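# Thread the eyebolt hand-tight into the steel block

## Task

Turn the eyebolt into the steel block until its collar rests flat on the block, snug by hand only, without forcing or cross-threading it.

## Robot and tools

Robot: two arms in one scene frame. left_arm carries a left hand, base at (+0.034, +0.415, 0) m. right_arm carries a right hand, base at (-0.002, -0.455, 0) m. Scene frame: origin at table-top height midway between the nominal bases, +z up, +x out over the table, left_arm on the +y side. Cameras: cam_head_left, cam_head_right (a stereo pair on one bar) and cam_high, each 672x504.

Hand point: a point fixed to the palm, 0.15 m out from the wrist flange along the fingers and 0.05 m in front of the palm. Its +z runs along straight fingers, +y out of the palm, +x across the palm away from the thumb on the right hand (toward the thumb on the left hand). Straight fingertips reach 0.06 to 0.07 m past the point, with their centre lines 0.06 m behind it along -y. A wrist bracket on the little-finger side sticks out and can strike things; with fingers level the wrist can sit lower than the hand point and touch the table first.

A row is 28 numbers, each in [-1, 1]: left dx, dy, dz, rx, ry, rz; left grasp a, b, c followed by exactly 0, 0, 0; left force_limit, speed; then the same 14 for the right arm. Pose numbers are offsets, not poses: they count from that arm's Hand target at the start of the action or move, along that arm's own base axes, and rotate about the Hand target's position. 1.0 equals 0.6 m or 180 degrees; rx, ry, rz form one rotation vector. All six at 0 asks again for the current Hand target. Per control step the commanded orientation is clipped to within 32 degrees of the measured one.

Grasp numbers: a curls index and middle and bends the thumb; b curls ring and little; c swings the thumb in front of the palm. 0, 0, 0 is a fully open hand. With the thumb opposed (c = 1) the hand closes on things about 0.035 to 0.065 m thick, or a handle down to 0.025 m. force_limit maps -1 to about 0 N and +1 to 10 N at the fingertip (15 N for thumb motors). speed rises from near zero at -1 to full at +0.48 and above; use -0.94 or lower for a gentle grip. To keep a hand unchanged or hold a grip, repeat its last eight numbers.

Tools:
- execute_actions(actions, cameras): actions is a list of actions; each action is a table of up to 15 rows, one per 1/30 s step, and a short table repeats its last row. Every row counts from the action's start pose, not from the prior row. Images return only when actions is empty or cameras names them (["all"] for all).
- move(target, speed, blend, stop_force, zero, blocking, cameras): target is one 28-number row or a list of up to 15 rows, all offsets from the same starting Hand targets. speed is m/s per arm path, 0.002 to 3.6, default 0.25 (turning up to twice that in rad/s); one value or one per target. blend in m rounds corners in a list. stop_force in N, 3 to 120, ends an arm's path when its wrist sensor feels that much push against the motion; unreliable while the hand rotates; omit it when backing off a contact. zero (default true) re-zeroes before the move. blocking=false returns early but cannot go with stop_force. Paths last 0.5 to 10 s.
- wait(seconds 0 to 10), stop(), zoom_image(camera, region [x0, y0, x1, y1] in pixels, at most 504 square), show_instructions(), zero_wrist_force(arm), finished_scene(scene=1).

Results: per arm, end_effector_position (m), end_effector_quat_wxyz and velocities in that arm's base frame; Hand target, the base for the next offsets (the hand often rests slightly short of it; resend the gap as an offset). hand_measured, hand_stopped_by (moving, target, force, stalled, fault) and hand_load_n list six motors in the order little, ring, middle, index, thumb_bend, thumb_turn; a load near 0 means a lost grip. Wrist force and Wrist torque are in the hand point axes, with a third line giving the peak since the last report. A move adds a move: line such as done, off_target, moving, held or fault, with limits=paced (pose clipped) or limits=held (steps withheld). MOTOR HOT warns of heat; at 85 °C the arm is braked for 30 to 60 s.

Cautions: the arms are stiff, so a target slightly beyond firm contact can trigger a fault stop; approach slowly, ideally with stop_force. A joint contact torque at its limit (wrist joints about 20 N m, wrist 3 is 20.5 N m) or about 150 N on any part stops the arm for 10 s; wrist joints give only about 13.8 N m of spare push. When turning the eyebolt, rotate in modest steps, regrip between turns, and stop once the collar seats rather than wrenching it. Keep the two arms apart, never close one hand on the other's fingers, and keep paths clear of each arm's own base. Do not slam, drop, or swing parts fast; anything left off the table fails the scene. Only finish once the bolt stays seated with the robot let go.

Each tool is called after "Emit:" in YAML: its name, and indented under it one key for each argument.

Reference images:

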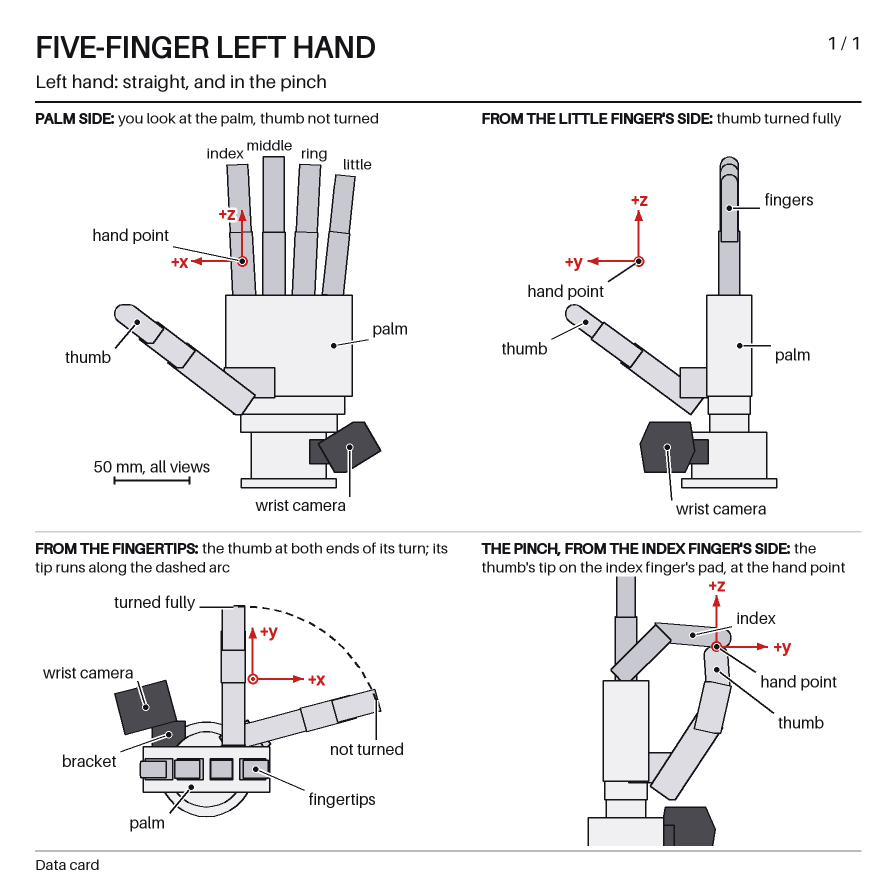

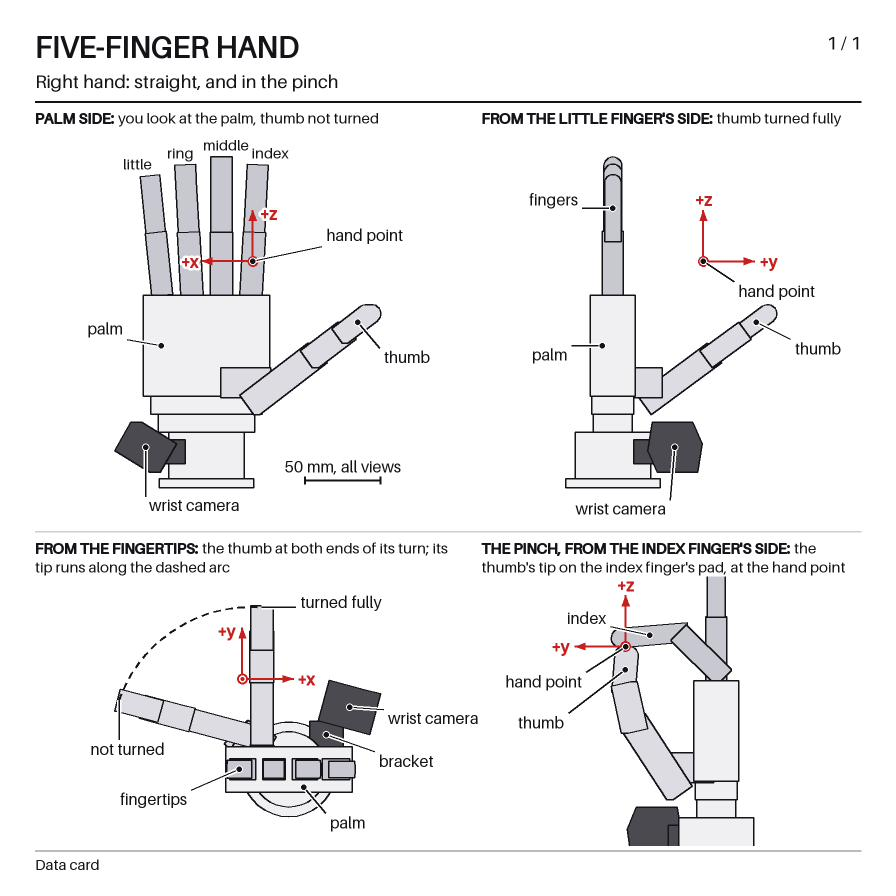

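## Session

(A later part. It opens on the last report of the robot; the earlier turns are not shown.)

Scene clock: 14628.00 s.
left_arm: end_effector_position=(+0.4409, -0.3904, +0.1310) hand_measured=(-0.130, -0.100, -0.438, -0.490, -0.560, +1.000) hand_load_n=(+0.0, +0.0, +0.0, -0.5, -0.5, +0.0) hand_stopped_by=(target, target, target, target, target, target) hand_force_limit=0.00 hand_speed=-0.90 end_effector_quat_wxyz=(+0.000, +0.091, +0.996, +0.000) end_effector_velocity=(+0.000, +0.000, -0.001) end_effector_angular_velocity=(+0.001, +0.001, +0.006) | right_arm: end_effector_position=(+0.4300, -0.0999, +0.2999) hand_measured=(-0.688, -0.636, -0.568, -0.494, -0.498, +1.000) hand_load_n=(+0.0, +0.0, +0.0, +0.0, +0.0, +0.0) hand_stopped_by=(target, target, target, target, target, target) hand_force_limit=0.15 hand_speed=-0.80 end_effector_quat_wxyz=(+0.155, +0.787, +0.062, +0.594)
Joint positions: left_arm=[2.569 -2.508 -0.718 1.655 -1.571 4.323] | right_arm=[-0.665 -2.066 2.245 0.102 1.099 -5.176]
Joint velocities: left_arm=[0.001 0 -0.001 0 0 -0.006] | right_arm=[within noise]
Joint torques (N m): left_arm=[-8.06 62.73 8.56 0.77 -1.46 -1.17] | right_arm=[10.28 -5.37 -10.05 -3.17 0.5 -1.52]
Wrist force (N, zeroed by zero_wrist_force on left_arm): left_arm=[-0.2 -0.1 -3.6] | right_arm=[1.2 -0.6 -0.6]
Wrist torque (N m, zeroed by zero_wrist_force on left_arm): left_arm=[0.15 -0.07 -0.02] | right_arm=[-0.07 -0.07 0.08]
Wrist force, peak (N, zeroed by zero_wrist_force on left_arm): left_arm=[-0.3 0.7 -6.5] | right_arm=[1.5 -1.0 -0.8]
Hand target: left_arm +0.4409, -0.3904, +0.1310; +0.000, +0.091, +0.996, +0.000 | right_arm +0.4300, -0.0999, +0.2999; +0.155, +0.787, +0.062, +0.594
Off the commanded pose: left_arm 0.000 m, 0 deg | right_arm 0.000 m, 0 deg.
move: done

Emit:
move:
  target: [0.01583,-0.0012,0,0,0,-0.0667,0.3,0.45,1,0,0,0,0.0,-0.9,0,0,0,0,0,0,0.27,0.17,1,0,0,0,0.15,-0.8]
  speed: 0.03
  cameras: ["all"]

Emit:
zoom_image:
  camera: "cam_head_right"
  region: [366, 402, 390, 426]

Emit:
zoom_image:
  camera: "cam_head_right"
  region: [346, 378, 394, 426]

Scene clock: 14649.63 s.
left_arm: end_effector_position=(+0.4504, -0.3911, +0.1310) hand_measured=(-0.130, -0.100, -0.438, -0.490, -0.560, +1.000) hand_load_n=(+0.0, +0.0, +0.0, -0.5, +0.0, +0.0) hand_stopped_by=(target, target, target, target, target, target) hand_force_limit=0.00 hand_speed=-0.90 end_effector_quat_wxyz=(+0.000, +0.195, +0.981, +0.000) end_effector_velocity=(+0.000, +0.000, +0.000) end_effector_angular_velocity=(-0.001, -0.001, +0.006) | right_arm: end_effector_position=(+0.4300, -0.0999, +0.2999) hand_measured=(-0.688, -0.636, -0.568, -0.494, -0.498, +1.000) hand_load_n=(+0.0, +0.0, +0.0, +0.0, +0.0, +0.0) hand_stopped_by=(target, target, target, target, target, target) hand_force_limit=0.15 hand_speed=-0.80 end_effector_quat_wxyz=(+0.155, +0.787, +0.062, +0.594)
Joint positions: left_arm=[2.561 -2.505 -0.724 1.658 -1.571 4.524] | right_arm=[-0.665 -2.066 2.245 0.102 1.099 -5.176]
Joint velocities: left_arm=[0 0 0 0 0 -0.005] | right_arm=[within noise]
Joint torques (N m): left_arm=[-8.23 62.59 8.53 0.6 0.22 -1.32] | right_arm=[10.28 -5.34 -10.2 -3.12 0.49 -1.46]
Wrist force (N, zeroed by zero_wrist_force on left_arm): left_arm=[-0.5 0.1 -3.3] | right_arm=[1.2 -0.7 -0.8]
Wrist torque (N m, zeroed by zero_wrist_force on left_arm): left_arm=[0.13 -0.03 -0.05] | right_arm=[-0.07 -0.07 0.07]
Wrist force, peak (N, zeroed by zero_wrist_force on left_arm): left_arm=[0.1 0.6 -5.7] | right_arm=[1.4 -0.7 -1.0]
Hand target: left_arm +0.4504, -0.3911, +0.1310; +0.000, +0.195, +0.981, +0.000 | right_arm +0.4300, -0.0999, +0.2999; +0.155, +0.787, +0.062, +0.594
Off the commanded pose: left_arm 0.000 m, 0 deg | right_arm 0.000 m, 0 deg.
move: done

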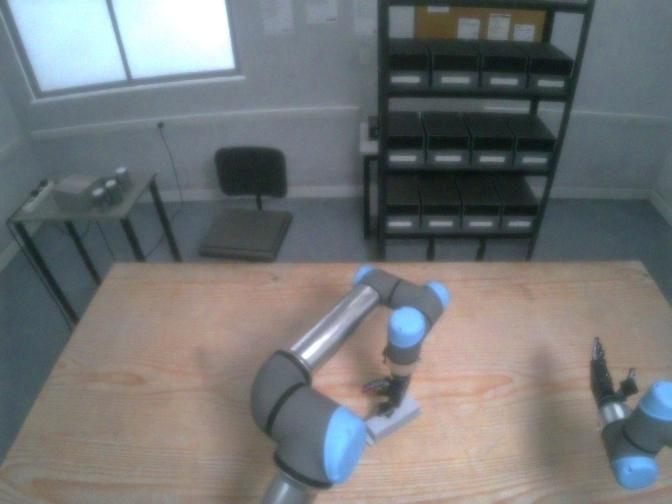

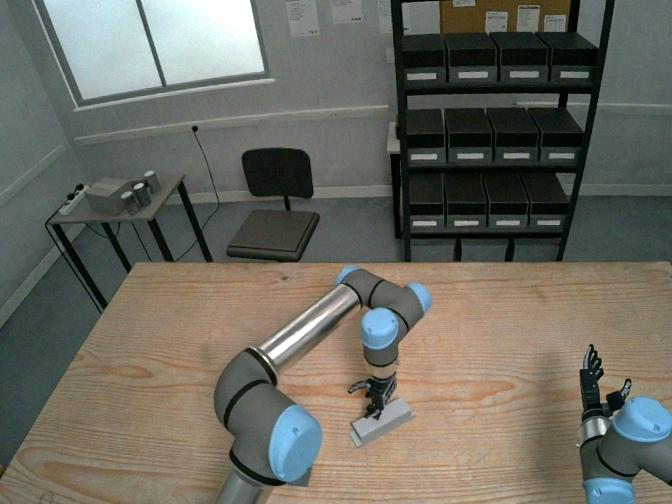

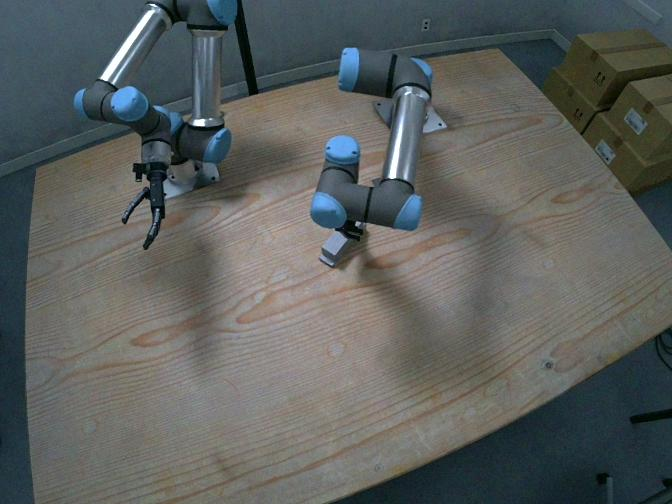

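Scaled by 21.000 from the camera's 672x504 image, which has a finer 960x720 frame.

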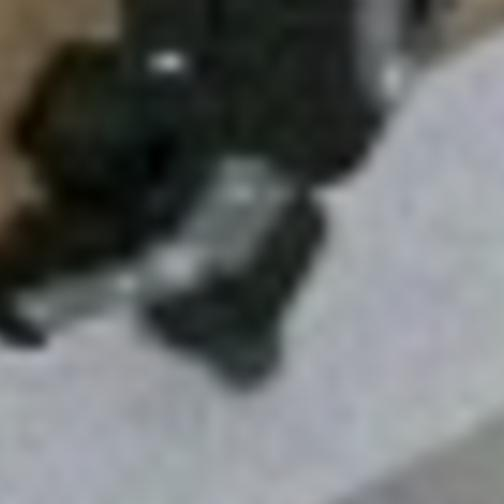

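Scaled by 10.500 from the camera's 672x504 image, which has a finer 960x720 frame.

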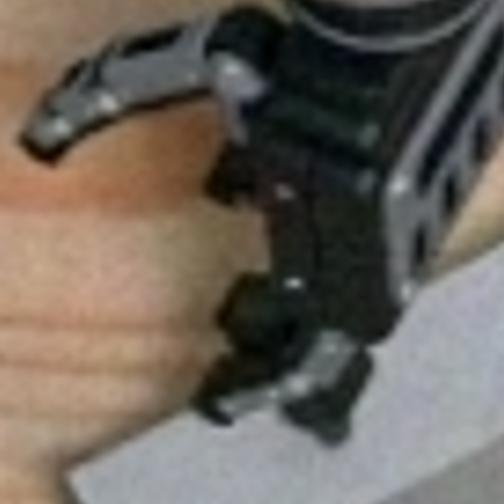

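Emit:
move:
  target: [0,0,0.0033,0,0,0,0.3,0.45,1,0,0,0,0.0,-0.9,0,0,0,0,0,0,0.27,0.17,1,0,0,0,0.15,-0.8]
  speed: 0.003
  stop_force: 6
  cameras: ["cam_head_right"]

Emit:
zoom_image:
  camera: "cam_head_right"
  region: [366, 402, 390, 426]

Scene clock: 14667.50 s.
left_arm: end_effector_position=(+0.4504, -0.3911, +0.1330) hand_measured=(-0.130, -0.100, -0.438, -0.490, -0.560, +1.000) hand_load_n=(+0.0, +0.0, +1.0, -0.5, +0.0, +0.0) hand_stopped_by=(target, target, target, target, target, target) hand_force_limit=0.00 hand_speed=-0.90 end_effector_quat_wxyz=(+0.000, +0.195, +0.981, +0.000) | right_arm: end_effector_position=(+0.4300, -0.0999, +0.2999) hand_measured=(-0.688, -0.636, -0.568, -0.494, -0.498, +1.000) hand_load_n=(+0.0, +0.0, +0.0, +0.0, +0.0, +0.5) hand_stopped_by=(target, target, target, target, target, target) hand_force_limit=0.15 hand_speed=-0.80 end_effector_quat_wxyz=(+0.155, +0.787, +0.062, +0.594)
Joint positions: left_arm=[2.561 -2.504 -0.72 1.653 -1.571 4.524] | right_arm=[-0.665 -2.066 2.245 0.102 1.099 -5.176]
Joint torques (N m): left_arm=[5.72 64.05 23.4 -2.15 1.15 -1.16] | right_arm=[10.93 -4.81 -10.09 -3.1 0.57 -1.42]
Wrist force (N, zeroed by zero_wrist_force on left_arm): left_arm=[-0.1 0.1 0.1] | right_arm=[1.2 -0.8 -0.8]
Wrist torque (N m, zeroed by zero_wrist_force on left_arm): left_arm=[0.00 0.03 -0.03] | right_arm=[-0.08 -0.07 0.07]
Wrist force, peak (N, zeroed by zero_wrist_force on left_arm): left_arm=[-0.5 0.0 -3.8] | right_arm=[1.4 -0.9 -0.9]
Hand target: left_arm +0.4504, -0.3911, +0.1329; +0.000, +0.195, +0.981, +0.000 | right_arm +0.4300, -0.0999, +0.2999; +0.155, +0.787, +0.062, +0.594
Off the commanded pose: left_arm 0.000 m, 0 deg | right_arm 0.000 m, 0 deg.
move: done
Images, in order (width x height): cam_head_right 672x504.

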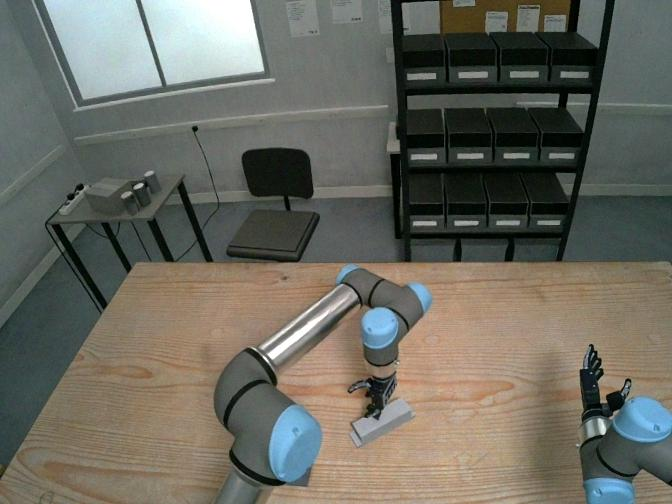

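Scaled by 21.000 from the camera's 672x504 image, which has a finer 960x720 frame.

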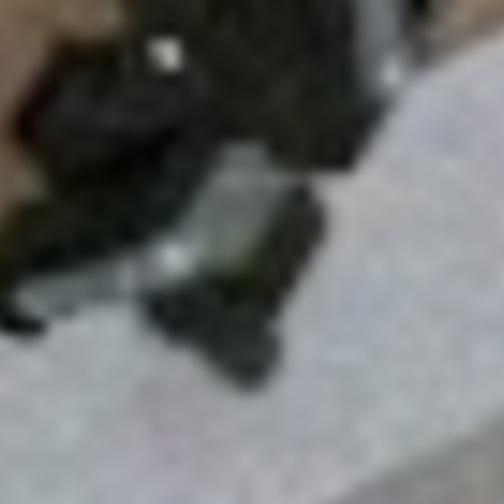

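Emit:
zoom_image:
  camera: "cam_head_right"
  region: [368, 406, 386, 424]

Emit:
move:
  target: [0,0,-0.0033,0,0,0,0.3,0.45,1,0,0,0,0.0,-0.9,0,0,0,0,0,0,0.27,0.17,1,0,0,0,0.15,-0.8]
  speed: 0.003
  stop_force: 3
  zero: true
  cameras: ["cam_head_right"]

Emit:
zoom_image:
  camera: "cam_head_right"
  region: [368, 406, 386, 424]

Scaled by 28.000 from the camera's 672x504 image, which has a finer 960x720 frame.

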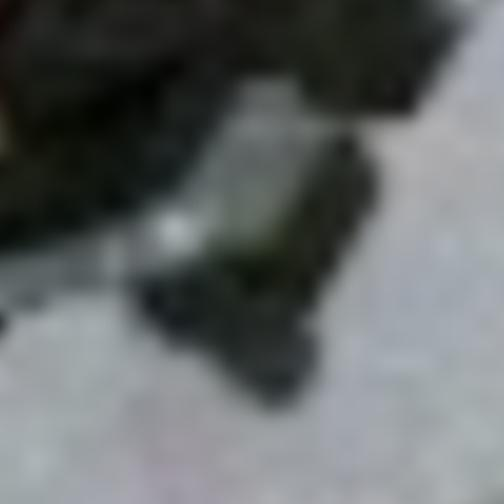

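Scene clock: 14753.33 s.
left_arm: end_effector_position=(+0.4504, -0.3911, +0.1309) hand_measured=(-0.130, -0.100, -0.438, -0.490, -0.560, +1.000) hand_load_n=(+0.0, +0.0, +0.0, -0.5, +0.0, +0.0) hand_stopped_by=(target, target, target, target, target, target) hand_force_limit=0.00 hand_speed=-0.90 end_effector_quat_wxyz=(+0.000, +0.195, +0.981, +0.000) | right_arm: end_effector_position=(+0.4300, -0.0999, +0.2999) hand_measured=(-0.688, -0.636, -0.568, -0.494, -0.498, +1.000) hand_load_n=(+0.0, +0.0, +0.0, +0.0, +0.0, +0.5) hand_stopped_by=(target, target, target, target, target, target) hand_force_limit=0.15 hand_speed=-0.80 end_effector_quat_wxyz=(+0.155, +0.787, +0.062, +0.594)
Joint positions: left_arm=[2.561 -2.505 -0.724 1.658 -1.571 4.524] | right_arm=[-0.665 -2.066 2.245 0.102 1.099 -5.176]
Joint torques (N m): left_arm=[7.27 34.08 14.43 -1.79 0.76 -1.09] | right_arm=[10.9 -5.01 -10.31 -3.12 0.47 -1.41]
Wrist force (N, zeroed by zero_wrist_force on left_arm): left_arm=[-0.5 0.0 -2.9] | right_arm=[1.2 -0.8 -0.7]
Wrist torque (N m, zeroed by zero_wrist_force on left_arm): left_arm=[0.13 -0.05 -0.04] | right_arm=[-0.09 -0.07 0.07]
Wrist force, peak (N, zeroed by zero_wrist_force on left_arm): left_arm=[-0.6 -0.4 -3.1] | right_arm=[1.3 -0.9 -0.8]
Hand target: left_arm +0.4504, -0.3911, +0.1310; +0.000, +0.195, +0.981, +0.000 | right_arm +0.4300, -0.0999, +0.2999; +0.155, +0.787, +0.062, +0.594
Off the commanded pose: left_arm 0.000 m, 0 deg | right_arm 0.000 m, 0 deg.
move: done
Images, in order (width x height): cam_head_right 672x504.

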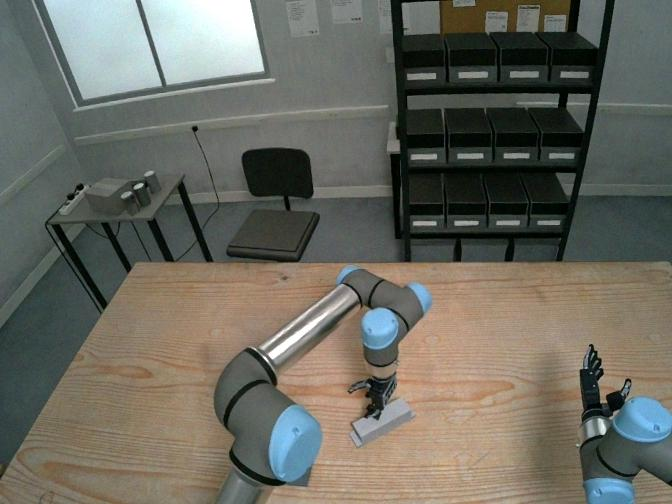

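Scaled by 28.000 from the camera's 672x504 image, which has a finer 960x720 frame.

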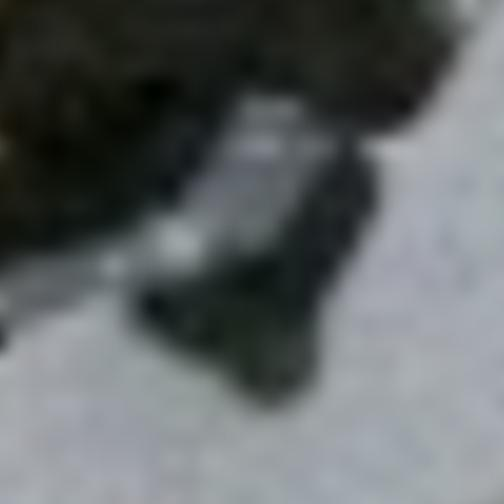

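Emit:
move:
  target: [0,0,0.0367,0,0,0,0.3,0.45,1,0,0,0,0.0,-0.9,0,0,0,0,0,0,0.27,0.17,1,0,0,0,0.15,-0.8]
  speed: 0.03
  cameras: ["all"]

Emit:
zoom_image:
  camera: "cam_head_right"
  region: [362, 396, 390, 424]

Emit:
move:
  target: [-0.0877,-0.09,0,0,0,0.6222,0.3,0.45,1,0,0,0,0.0,-0.9,0,0,0,0,0,0,0.27,0.17,1,0,0,0,0.15,-0.8]
  speed: 0.12
  cameras: ["all"]

Emit:
zoom_image:
  camera: "cam_high"
  region: [330, 210, 360, 240]

Scene clock: 14859.23 s.
left_arm: end_effector_position=(+0.4504, -0.3911, +0.1532) hand_measured=(-0.130, -0.100, -0.438, -0.490, -0.560, +1.000) hand_load_n=(+0.0, +0.0, +1.0, -0.5, +0.0, +0.0) hand_stopped_by=(target, target, target, target, target, target) hand_force_limit=0.00 hand_speed=-0.90 end_effector_quat_wxyz=(+0.000, +0.195, +0.981, +0.000) end_effector_velocity=(+0.001, +0.001, -0.001) end_effector_angular_velocity=(-0.001, -0.003, +0.003) | right_arm: end_effector_position=(+0.4300, -0.0999, +0.2999) hand_measured=(-0.688, -0.636, -0.568, -0.494, -0.498, +1.000) hand_load_n=(+0.0, +0.0, +0.0, +0.0, +0.0, +0.0) hand_stopped_by=(target, target, target, target, target, target) hand_force_limit=0.15 hand_speed=-0.80 end_effector_quat_wxyz=(+0.155, +0.787, +0.062, +0.594)
Joint positions: left_arm=[2.561 -2.5 -0.676 1.605 -1.571 4.524] | right_arm=[-0.665 -2.066 2.245 0.102 1.099 -5.176]
Joint velocities: left_arm=[0.001 0.001 -0.004 0.006 -0.001 -0.002] | right_arm=[within noise]
Joint torques (N m): left_arm=[7.34 50.1 6.43 0.47 0.78 0.28] | right_arm=[9.57 -5.16 -10.32 -2.96 0.55 -1.47]
Wrist force (N, zeroed by zero_wrist_force on left_arm): left_arm=[0.0 -0.1 0.1] | right_arm=[1.1 -0.7 -0.8]
Wrist torque (N m, zeroed by zero_wrist_force on left_arm): left_arm=[-0.03 0.01 -0.01] | right_arm=[-0.06 -0.04 0.07]
Wrist force, peak (N, zeroed by zero_wrist_force on left_arm): left_arm=[-0.4 -0.2 -3.1] | right_arm=[1.4 -0.9 -0.7]
Hand target: left_arm +0.4504, -0.3911, +0.1530; +0.000, +0.195, +0.981, +0.000 | right_arm +0.4300, -0.0999, +0.2999; +0.155, +0.787, +0.062, +0.594
Off the commanded pose: left_arm 0.000 m, 0 deg | right_arm 0.000 m, 0 deg.
move: done

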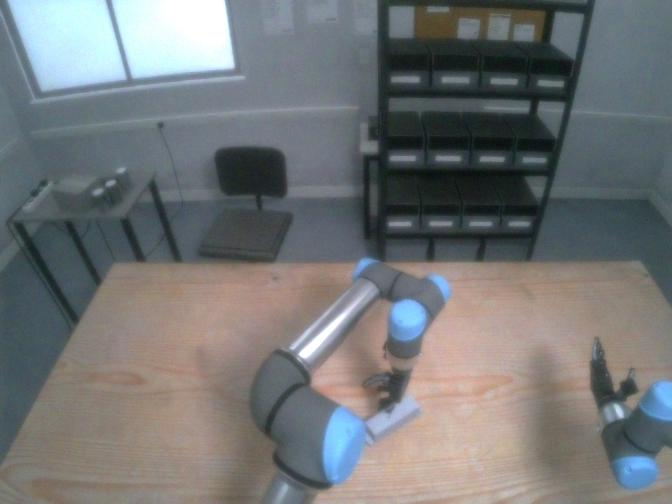

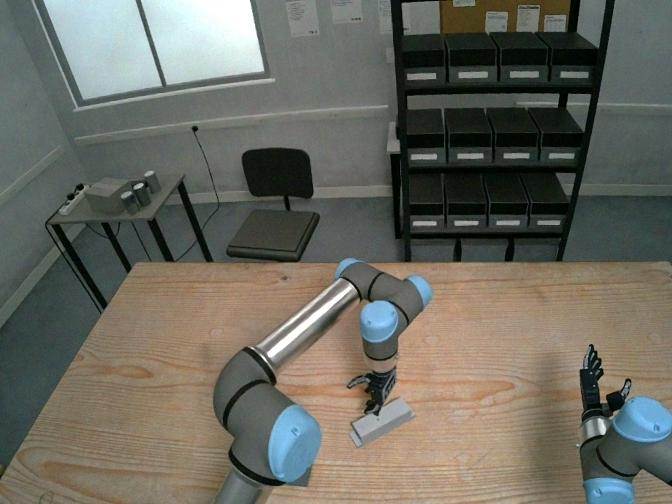

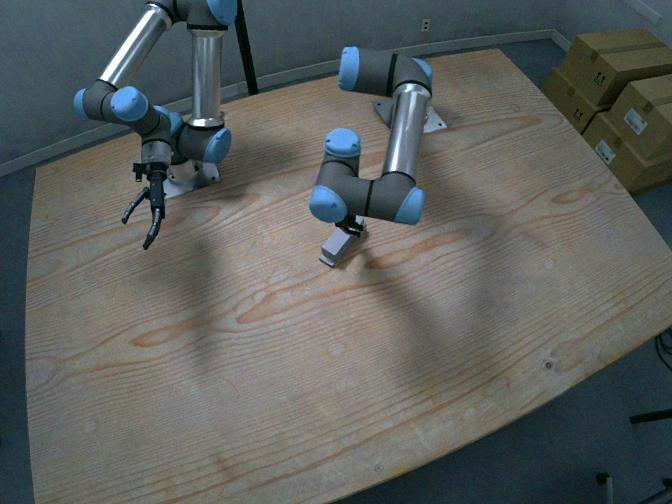

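Scaled by 18.000 from the camera's 672x504 image, which has a finer 960x720 frame.

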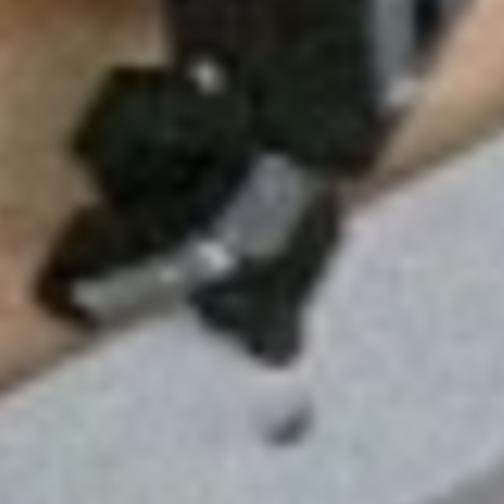

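Scene clock: 14867.80 s.
left_arm: end_effector_position=(+0.3978, -0.4451, +0.1530) hand_measured=(-0.130, -0.100, -0.438, -0.490, -0.560, +1.000) hand_load_n=(+0.0, +0.0, +1.0, +0.0, +0.0, +0.0) hand_stopped_by=(target, target, target, target, target, target) hand_force_limit=0.00 hand_speed=-0.90 end_effector_quat_wxyz=(+0.000, +0.704, -0.710, +0.000) | right_arm: end_effector_position=(+0.4300, -0.0999, +0.2999) hand_measured=(-0.688, -0.636, -0.568, -0.494, -0.498, +1.000) hand_load_n=(+0.0, +0.0, +0.0, +0.5, +0.0, +0.5) hand_stopped_by=(target, target, target, target, target, target) hand_force_limit=0.15 hand_speed=-0.80 end_effector_quat_wxyz=(+0.155, +0.787, +0.062, +0.594)
Joint positions: left_arm=[2.623 -2.401 -0.858 1.688 -1.571 2.632] | right_arm=[-0.665 -2.066 2.245 0.102 1.099 -5.176]
Joint torques (N m): left_arm=[7.85 32.49 33.47 -5.33 -0.03 -1.04] | right_arm=[10.18 -4.91 -9.93 -3.03 0.54 -1.45]
Wrist force (N, zeroed by zero_wrist_force on left_arm): left_arm=[-0.2 -0.4 0.3] | right_arm=[1.2 -0.8 -0.9]
Wrist torque (N m, zeroed by zero_wrist_force on left_arm): left_arm=[-0.09 0.08 0.16] | right_arm=[-0.07 -0.07 0.07]
Wrist force, peak (N, zeroed by zero_wrist_force on left_arm): left_arm=[-0.3 -0.8 -0.4] | right_arm=[1.5 -0.9 -0.8]
Hand target: left_arm +0.3978, -0.4451, +0.1530; +0.000, +0.704, -0.710, +0.000 | right_arm +0.4300, -0.0999, +0.2999; +0.155, +0.787, +0.062, +0.594
Off the commanded pose: left_arm 0.000 m, 0 deg | right_arm 0.000 m, 0 deg.
move: done

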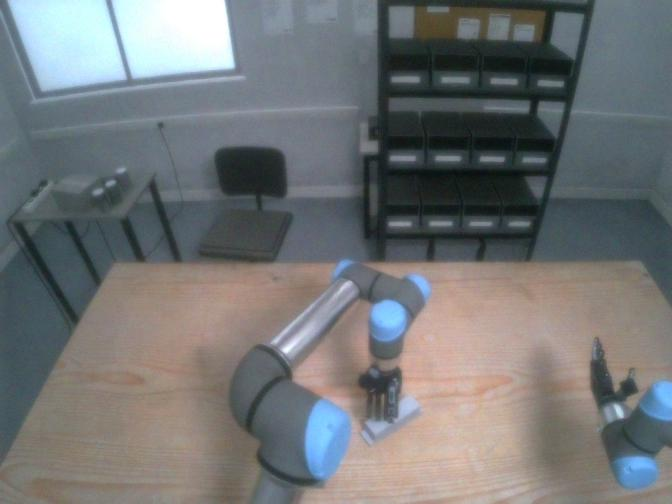

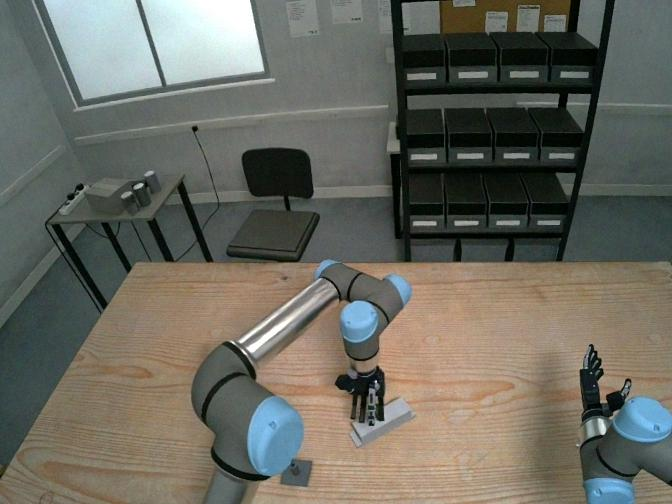

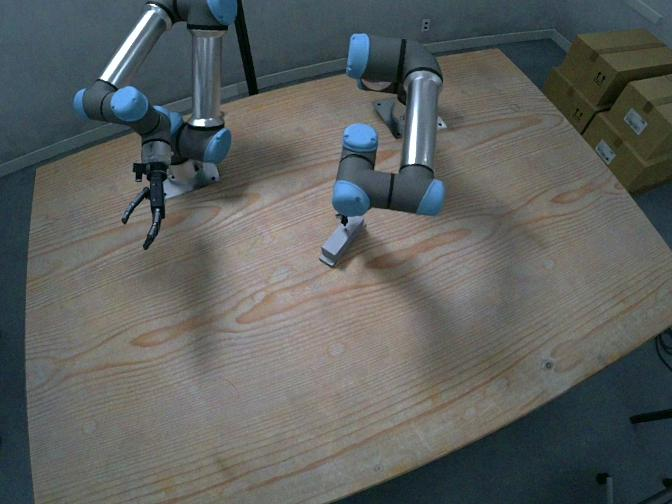

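Scaled by 16.800 from the camera's 672x504 image, which has a finer 960x720 frame.

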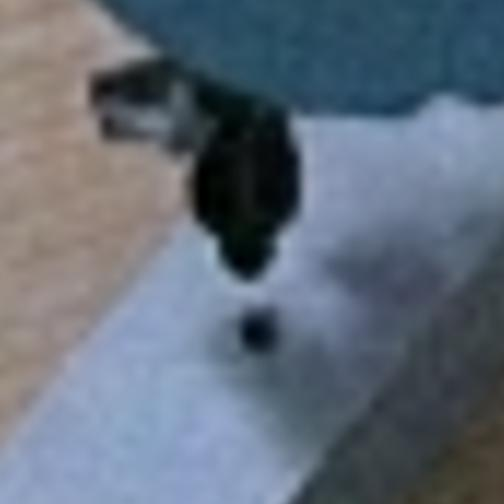

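Emit:
move:
  target: [0.0172,0,0.0087,0.0004,0.0417,0,0.3,0.45,1,0,0,0,0.0,-0.9,0,0,0,0,0,0,0.27,0.17,1,0,0,0,0.15,-0.8]
  speed: 0.05
  cameras: ["all"]

Emit:
zoom_image:
  camera: "cam_high"
  region: [330, 210, 360, 240]

Emit:
zoom_image:
  camera: "cam_head_right"
  region: [352, 386, 392, 426]

Scene clock: 14927.83 s.
left_arm: end_effector_position=(+0.4082, -0.4451, +0.1581) hand_measured=(-0.130, -0.100, -0.438, -0.490, -0.560, +1.000) hand_load_n=(+0.5, +0.0, +1.0, -0.5, +0.0, +0.0) hand_stopped_by=(target, target, target, target, target, target) hand_force_limit=0.00 hand_speed=-0.90 end_effector_quat_wxyz=(+0.046, +0.703, -0.709, -0.047) | right_arm: end_effector_position=(+0.4300, -0.0999, +0.2999) hand_measured=(-0.688, -0.636, -0.568, -0.494, -0.498, +1.000) hand_load_n=(+0.0, +0.0, +0.0, +0.0, +0.0, +0.5) hand_stopped_by=(target, target, target, target, target, target) hand_force_limit=0.15 hand_speed=-0.80 end_effector_quat_wxyz=(+0.155, +0.787, +0.062, +0.594)
Joint positions: left_arm=[2.656 -2.515 -0.69 1.517 -1.511 2.668] | right_arm=[-0.665 -2.066 2.245 0.102 1.099 -5.176]
Joint torques (N m): left_arm=[-9.66 66.63 7.86 0.58 -1.49 -1.44] | right_arm=[10.38 -5.76 -10.21 -2.93 0.61 -1.5]
Wrist force (N, zeroed by zero_wrist_force on left_arm): left_arm=[0.1 -0.5 0.1] | right_arm=[1.2 -0.7 -0.7]
Wrist torque (N m, zeroed by zero_wrist_force on left_arm): left_arm=[-0.04 0.00 0.06] | right_arm=[-0.07 -0.06 0.07]
Wrist force, peak (N, zeroed by zero_wrist_force on left_arm): left_arm=[-0.4 -0.4 0.5] | right_arm=[1.5 -0.9 -0.8]
Hand target: left_arm +0.4081, -0.4451, +0.1582; +0.046, +0.703, -0.709, -0.047 | right_arm +0.4300, -0.0999, +0.2999; +0.155, +0.787, +0.062, +0.594
Off the commanded pose: left_arm 0.000 m, 0 deg | right_arm 0.000 m, 0 deg.
move: done

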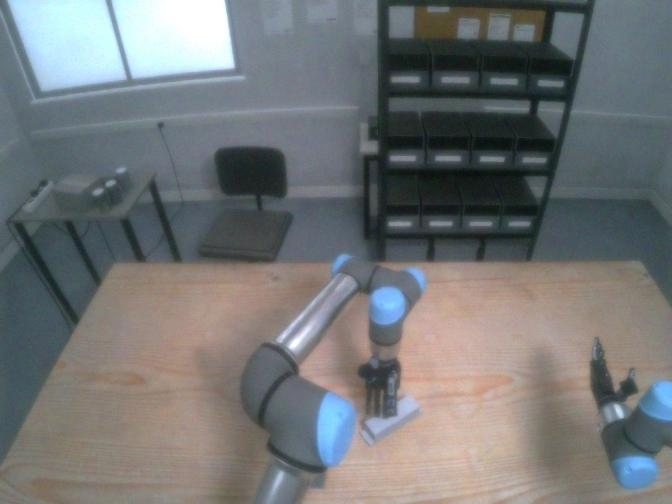

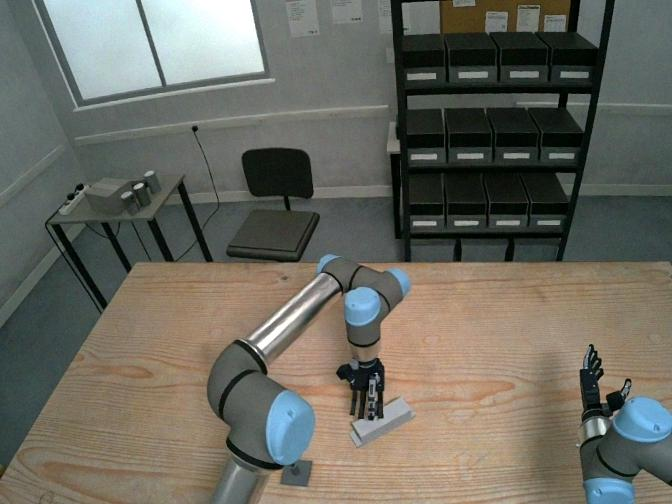

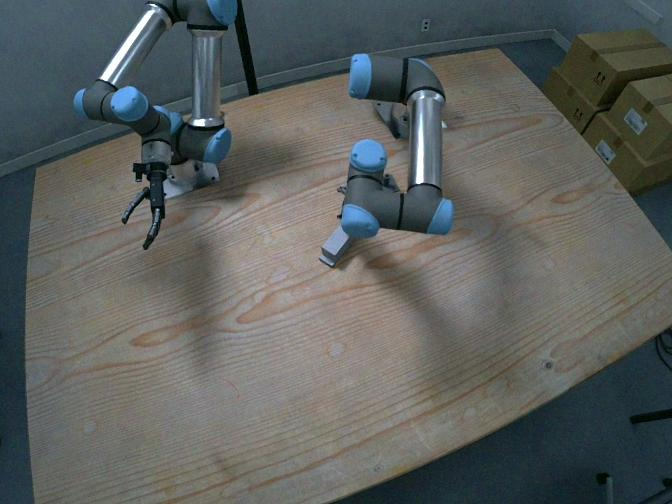

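Scaled by 16.800 from the camera's 672x504 image, which has a finer 960x720 frame.

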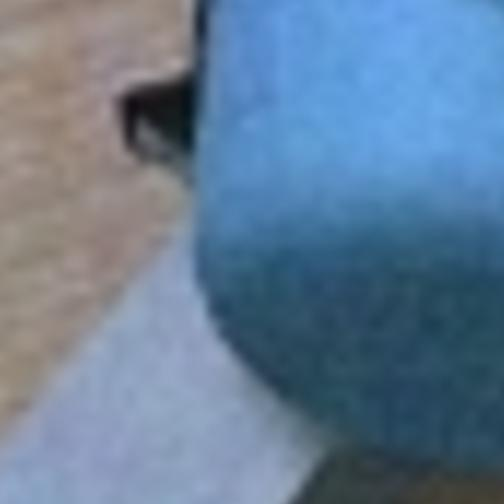

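Scaled by 12.600 from the camera's 672x504 image, which has a finer 960x720 frame.

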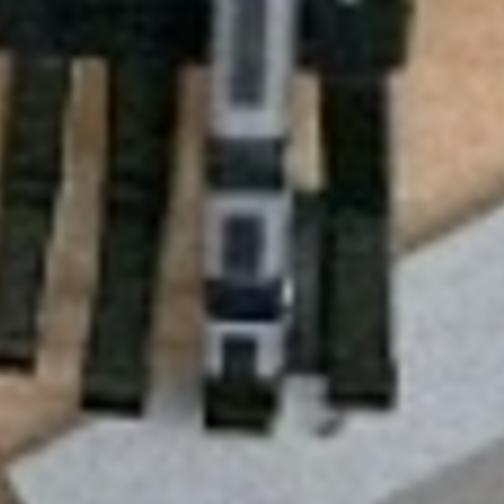

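Emit:
move:
  target: [0.0992,-0.0263,0,0,0,0.6667,0.3,0.45,1,0,0,0,0.0,-0.9,0,0,0,0,0,0,0.27,0.17,1,0,0,0,0.15,-0.8]
  speed: 0.12

Emit:
move:
  target: [0.0102,0.0698,0,0,0,0.4056,0.3,0.45,1,0,0,0,0.0,-0.9,0,0,0,0,0,0,0.27,0.17,1,0,0,0,0.15,-0.8]
  speed: 0.1
  cameras: ["all"]

Emit:
zoom_image:
  camera: "cam_head_right"
  region: [358, 390, 394, 426]

Emit:
zoom_image:
  camera: "cam_head_left"
  region: [368, 388, 404, 424]

Scene clock: 14956.90 s.
left_arm: end_effector_position=(+0.4677, -0.4610, +0.1582) hand_measured=(-0.130, -0.100, -0.438, -0.490, -0.560, +1.000) hand_load_n=(+0.0, +0.0, +1.0, +0.0, +0.0, +0.0) hand_stopped_by=(target, target, target, target, target, target) hand_force_limit=0.00 hand_speed=-0.90 end_effector_quat_wxyz=(+0.064, +0.965, +0.254, +0.017) | right_arm: end_effector_position=(+0.4300, -0.0999, +0.2999) hand_measured=(-0.688, -0.636, -0.568, -0.494, -0.498, +1.000) hand_load_n=(+0.0, +0.0, +0.0, +0.0, +0.0, +0.0) hand_stopped_by=(target, target, target, target, target, target) hand_force_limit=0.15 hand_speed=-0.80 end_effector_quat_wxyz=(+0.155, +0.787, +0.062, +0.594)
Joint positions: left_arm=[2.596 -2.23 -1.14 1.914 -1.507 0.507] | right_arm=[-0.665 -2.066 2.245 0.102 1.099 -5.176]
Joint torques (N m): left_arm=[9.01 45.6 9 -3.33 1.26 -1.14] | right_arm=[10.29 -5.88 -10.15 -2.94 0.67 -1.54]
Wrist force (N, zeroed by zero_wrist_force on left_arm): left_arm=[-0.3 0.0 0.2] | right_arm=[1.2 -0.8 -0.9]
Wrist torque (N m, zeroed by zero_wrist_force on left_arm): left_arm=[0.03 0.12 0.13] | right_arm=[-0.08 -0.07 0.07]
Wrist force, peak (N, zeroed by zero_wrist_force on left_arm): left_arm=[-0.3 -0.8 0.6] | right_arm=[1.3 -0.9 -1.0]
Hand target: left_arm +0.4677, -0.4609, +0.1582; +0.063, +0.965, +0.254, +0.017 | right_arm +0.4300, -0.0999, +0.2999; +0.155, +0.787, +0.062, +0.594
Off the commanded pose: left_arm 0.000 m, 0 deg | right_arm 0.000 m, 0 deg.
move: done

Scene clock: 14963.70 s.
left_arm: end_effector_position=(+0.4738, -0.4190, +0.1581) hand_measured=(-0.130, -0.100, -0.438, -0.490, -0.560, +1.000) hand_load_n=(+0.0, +0.0, +0.5, -0.5, +0.0, +0.0) hand_stopped_by=(target, target, target, target, target, target) hand_force_limit=0.00 hand_speed=-0.90 end_effector_quat_wxyz=(+0.041, +0.624, +0.778, +0.051) | right_arm: end_effector_position=(+0.4300, -0.0999, +0.2999) hand_measured=(-0.688, -0.636, -0.568, -0.494, -0.498, +1.000) hand_load_n=(+0.5, +0.0, +0.0, +0.0, +0.0, +0.0) hand_stopped_by=(target, target, target, target, target, target) hand_force_limit=0.15 hand_speed=-0.80 end_effector_quat_wxyz=(+0.155, +0.787, +0.062, +0.594)
Joint positions: left_arm=[2.485 -2.374 -0.897 1.785 -1.671 -0.871] | right_arm=[-0.665 -2.066 2.245 0.102 1.099 -5.176]
Joint torques (N m): left_arm=[-8.32 62.6 7.96 0.9 0.99 -0.67] | right_arm=[10.56 -5.22 -10.58 -3.06 0.55 -1.48]
Wrist force (N, zeroed by zero_wrist_force on left_arm): left_arm=[-0.1 -0.2 0.5] | right_arm=[1.1 -0.6 -0.6]
Wrist torque (N m, zeroed by zero_wrist_force on left_arm): left_arm=[-0.01 0.03 0.16] | right_arm=[-0.07 -0.05 0.07]
Wrist force, peak (N, zeroed by zero_wrist_force on left_arm): left_arm=[-0.5 -0.1 0.8] | right_arm=[1.4 -1.1 -0.9]
Hand target: left_arm +0.4738, -0.4190, +0.1582; +0.041, +0.624, +0.778, +0.051 | right_arm +0.4300, -0.0999, +0.2999; +0.155, +0.787, +0.062, +0.594
Off the commanded pose: left_arm 0.000 m, 0 deg | right_arm 0.000 m, 0 deg.
move: done

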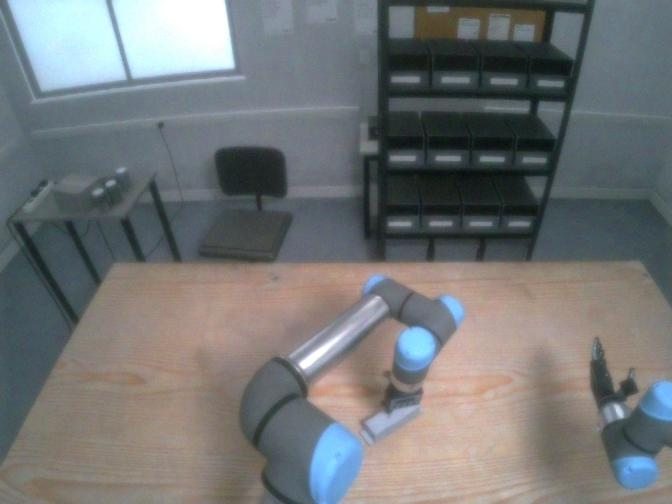

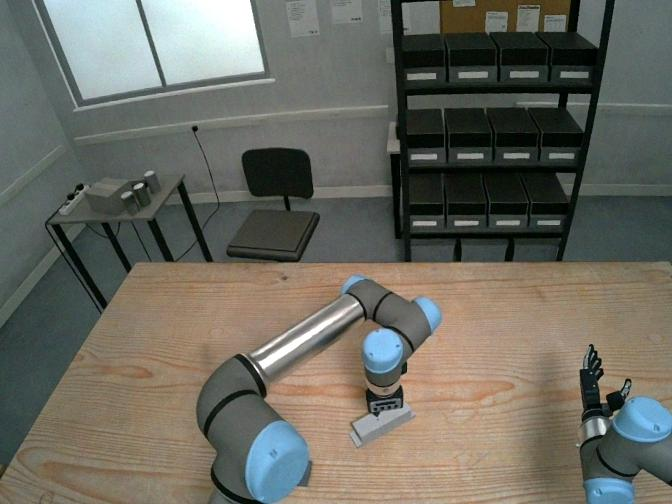

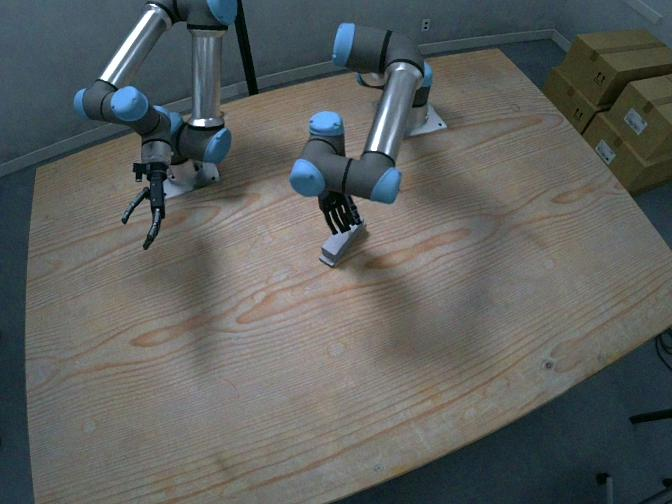

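Scaled by 14.000 from the camera's 672x504 image, which has a finer 960x720 frame.

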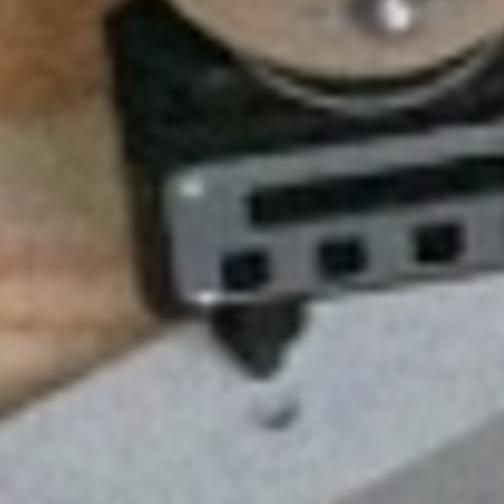

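Scaled by 14.000 from the camera's 672x504 image, which has a finer 960x720 frame.

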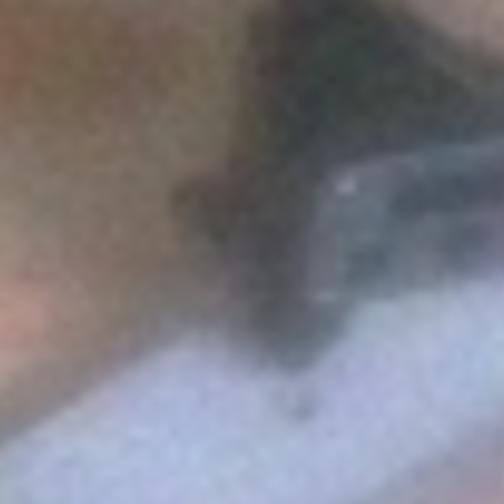

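Emit:
move:
  target: [0.0042,-0.0023,-0.0203,0,0,0,0.3,0.45,1,0,0,0,0.0,-0.9,0,0,0,0,0,0,0.27,0.17,1,0,0,0,0.15,-0.8]
  speed: 0.02
  cameras: ["all"]

Emit:
zoom_image:
  camera: "cam_head_right"
  region: [362, 396, 390, 424]

Emit:
zoom_image:
  camera: "cam_head_left"
  region: [372, 394, 400, 422]

Emit:
zoom_image:
  camera: "cam_high"
  region: [330, 210, 360, 240]

Scene clock: 14987.40 s.
left_arm: end_effector_position=(+0.4763, -0.4204, +0.1458) hand_measured=(-0.130, -0.100, -0.438, -0.490, -0.560, +1.000) hand_load_n=(+0.0, +0.0, +0.5, -0.5, +0.0, +0.0) hand_stopped_by=(target, target, target, target, target, target) hand_force_limit=0.00 hand_speed=-0.90 end_effector_quat_wxyz=(+0.041, +0.624, +0.778, +0.051) | right_arm: end_effector_position=(+0.4300, -0.0999, +0.2999) hand_measured=(-0.688, -0.636, -0.568, -0.494, -0.498, +1.000) hand_load_n=(+0.5, +0.0, +0.0, +0.0, +0.0, +0.0) hand_stopped_by=(target, target, target, target, target, target) hand_force_limit=0.15 hand_speed=-0.80 end_effector_quat_wxyz=(+0.155, +0.787, +0.062, +0.594)
Joint positions: left_arm=[2.486 -2.388 -0.905 1.806 -1.671 -0.87] | right_arm=[-0.665 -2.066 2.245 0.102 1.099 -5.176]
Joint torques (N m): left_arm=[8.9 52.27 15.35 -3.64 1.33 1.11] | right_arm=[10.54 -4.68 -10.4 -3.11 0.59 -1.53]
Wrist force (N, zeroed by zero_wrist_force on left_arm): left_arm=[-0.3 -0.2 0.7] | right_arm=[1.2 -0.8 -0.6]
Wrist torque (N m, zeroed by zero_wrist_force on left_arm): left_arm=[-0.04 0.06 0.14] | right_arm=[-0.10 -0.06 0.07]
Wrist force, peak (N, zeroed by zero_wrist_force on left_arm): left_arm=[-0.4 -0.5 0.8] | right_arm=[1.3 -0.9 -0.9]
Hand target: left_arm +0.4763, -0.4204, +0.1460; +0.041, +0.624, +0.778, +0.051 | right_arm +0.4300, -0.0999, +0.2999; +0.155, +0.787, +0.062, +0.594
Off the commanded pose: left_arm 0.000 m, 0 deg | right_arm 0.000 m, 0 deg.
move: done

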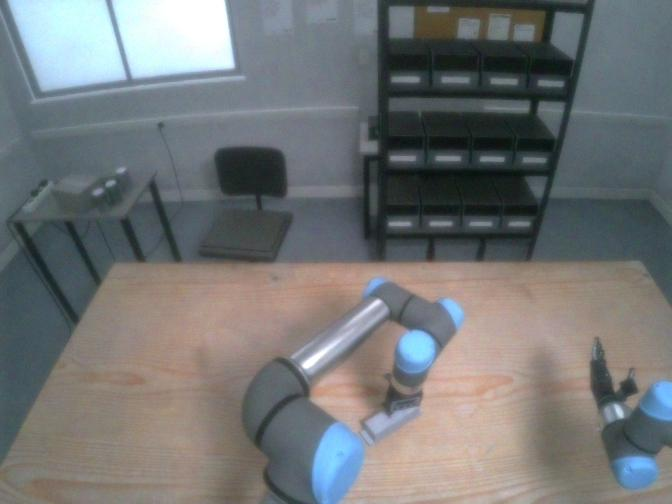

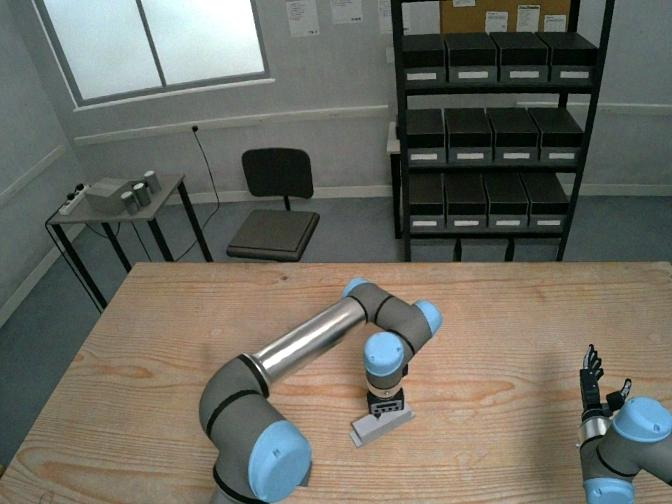

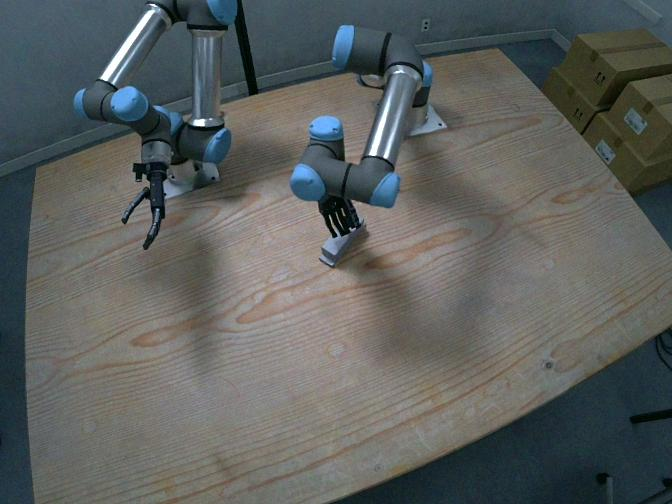

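Scaled by 18.000 from the camera's 672x504 image, which has a finer 960x720 frame.

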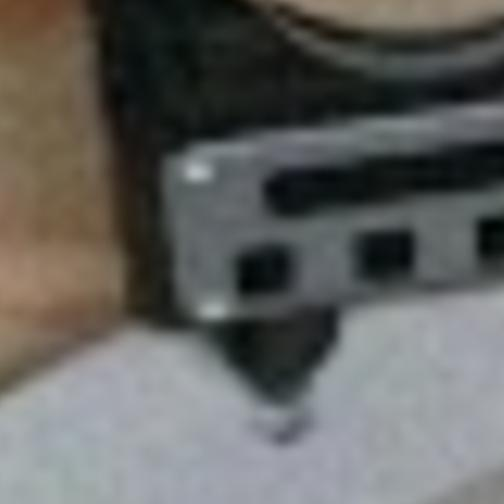

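Scaled by 18.000 from the camera's 672x504 image, which has a finer 960x720 frame.

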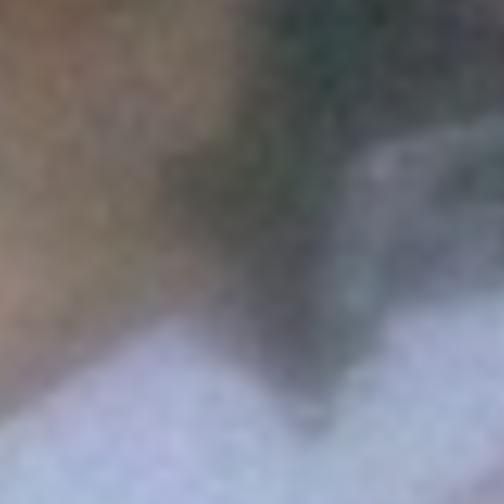

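Scaled by 16.800 from the camera's 672x504 image, which has a finer 960x720 frame.

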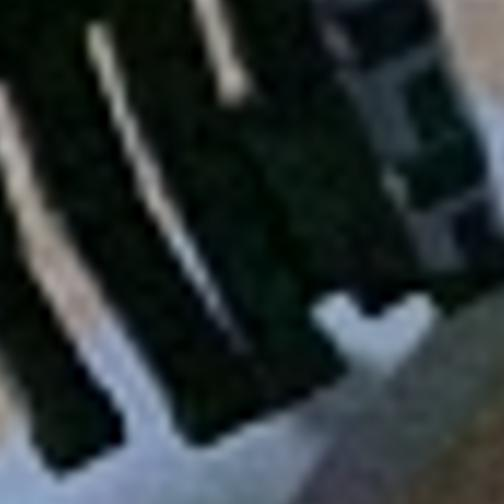

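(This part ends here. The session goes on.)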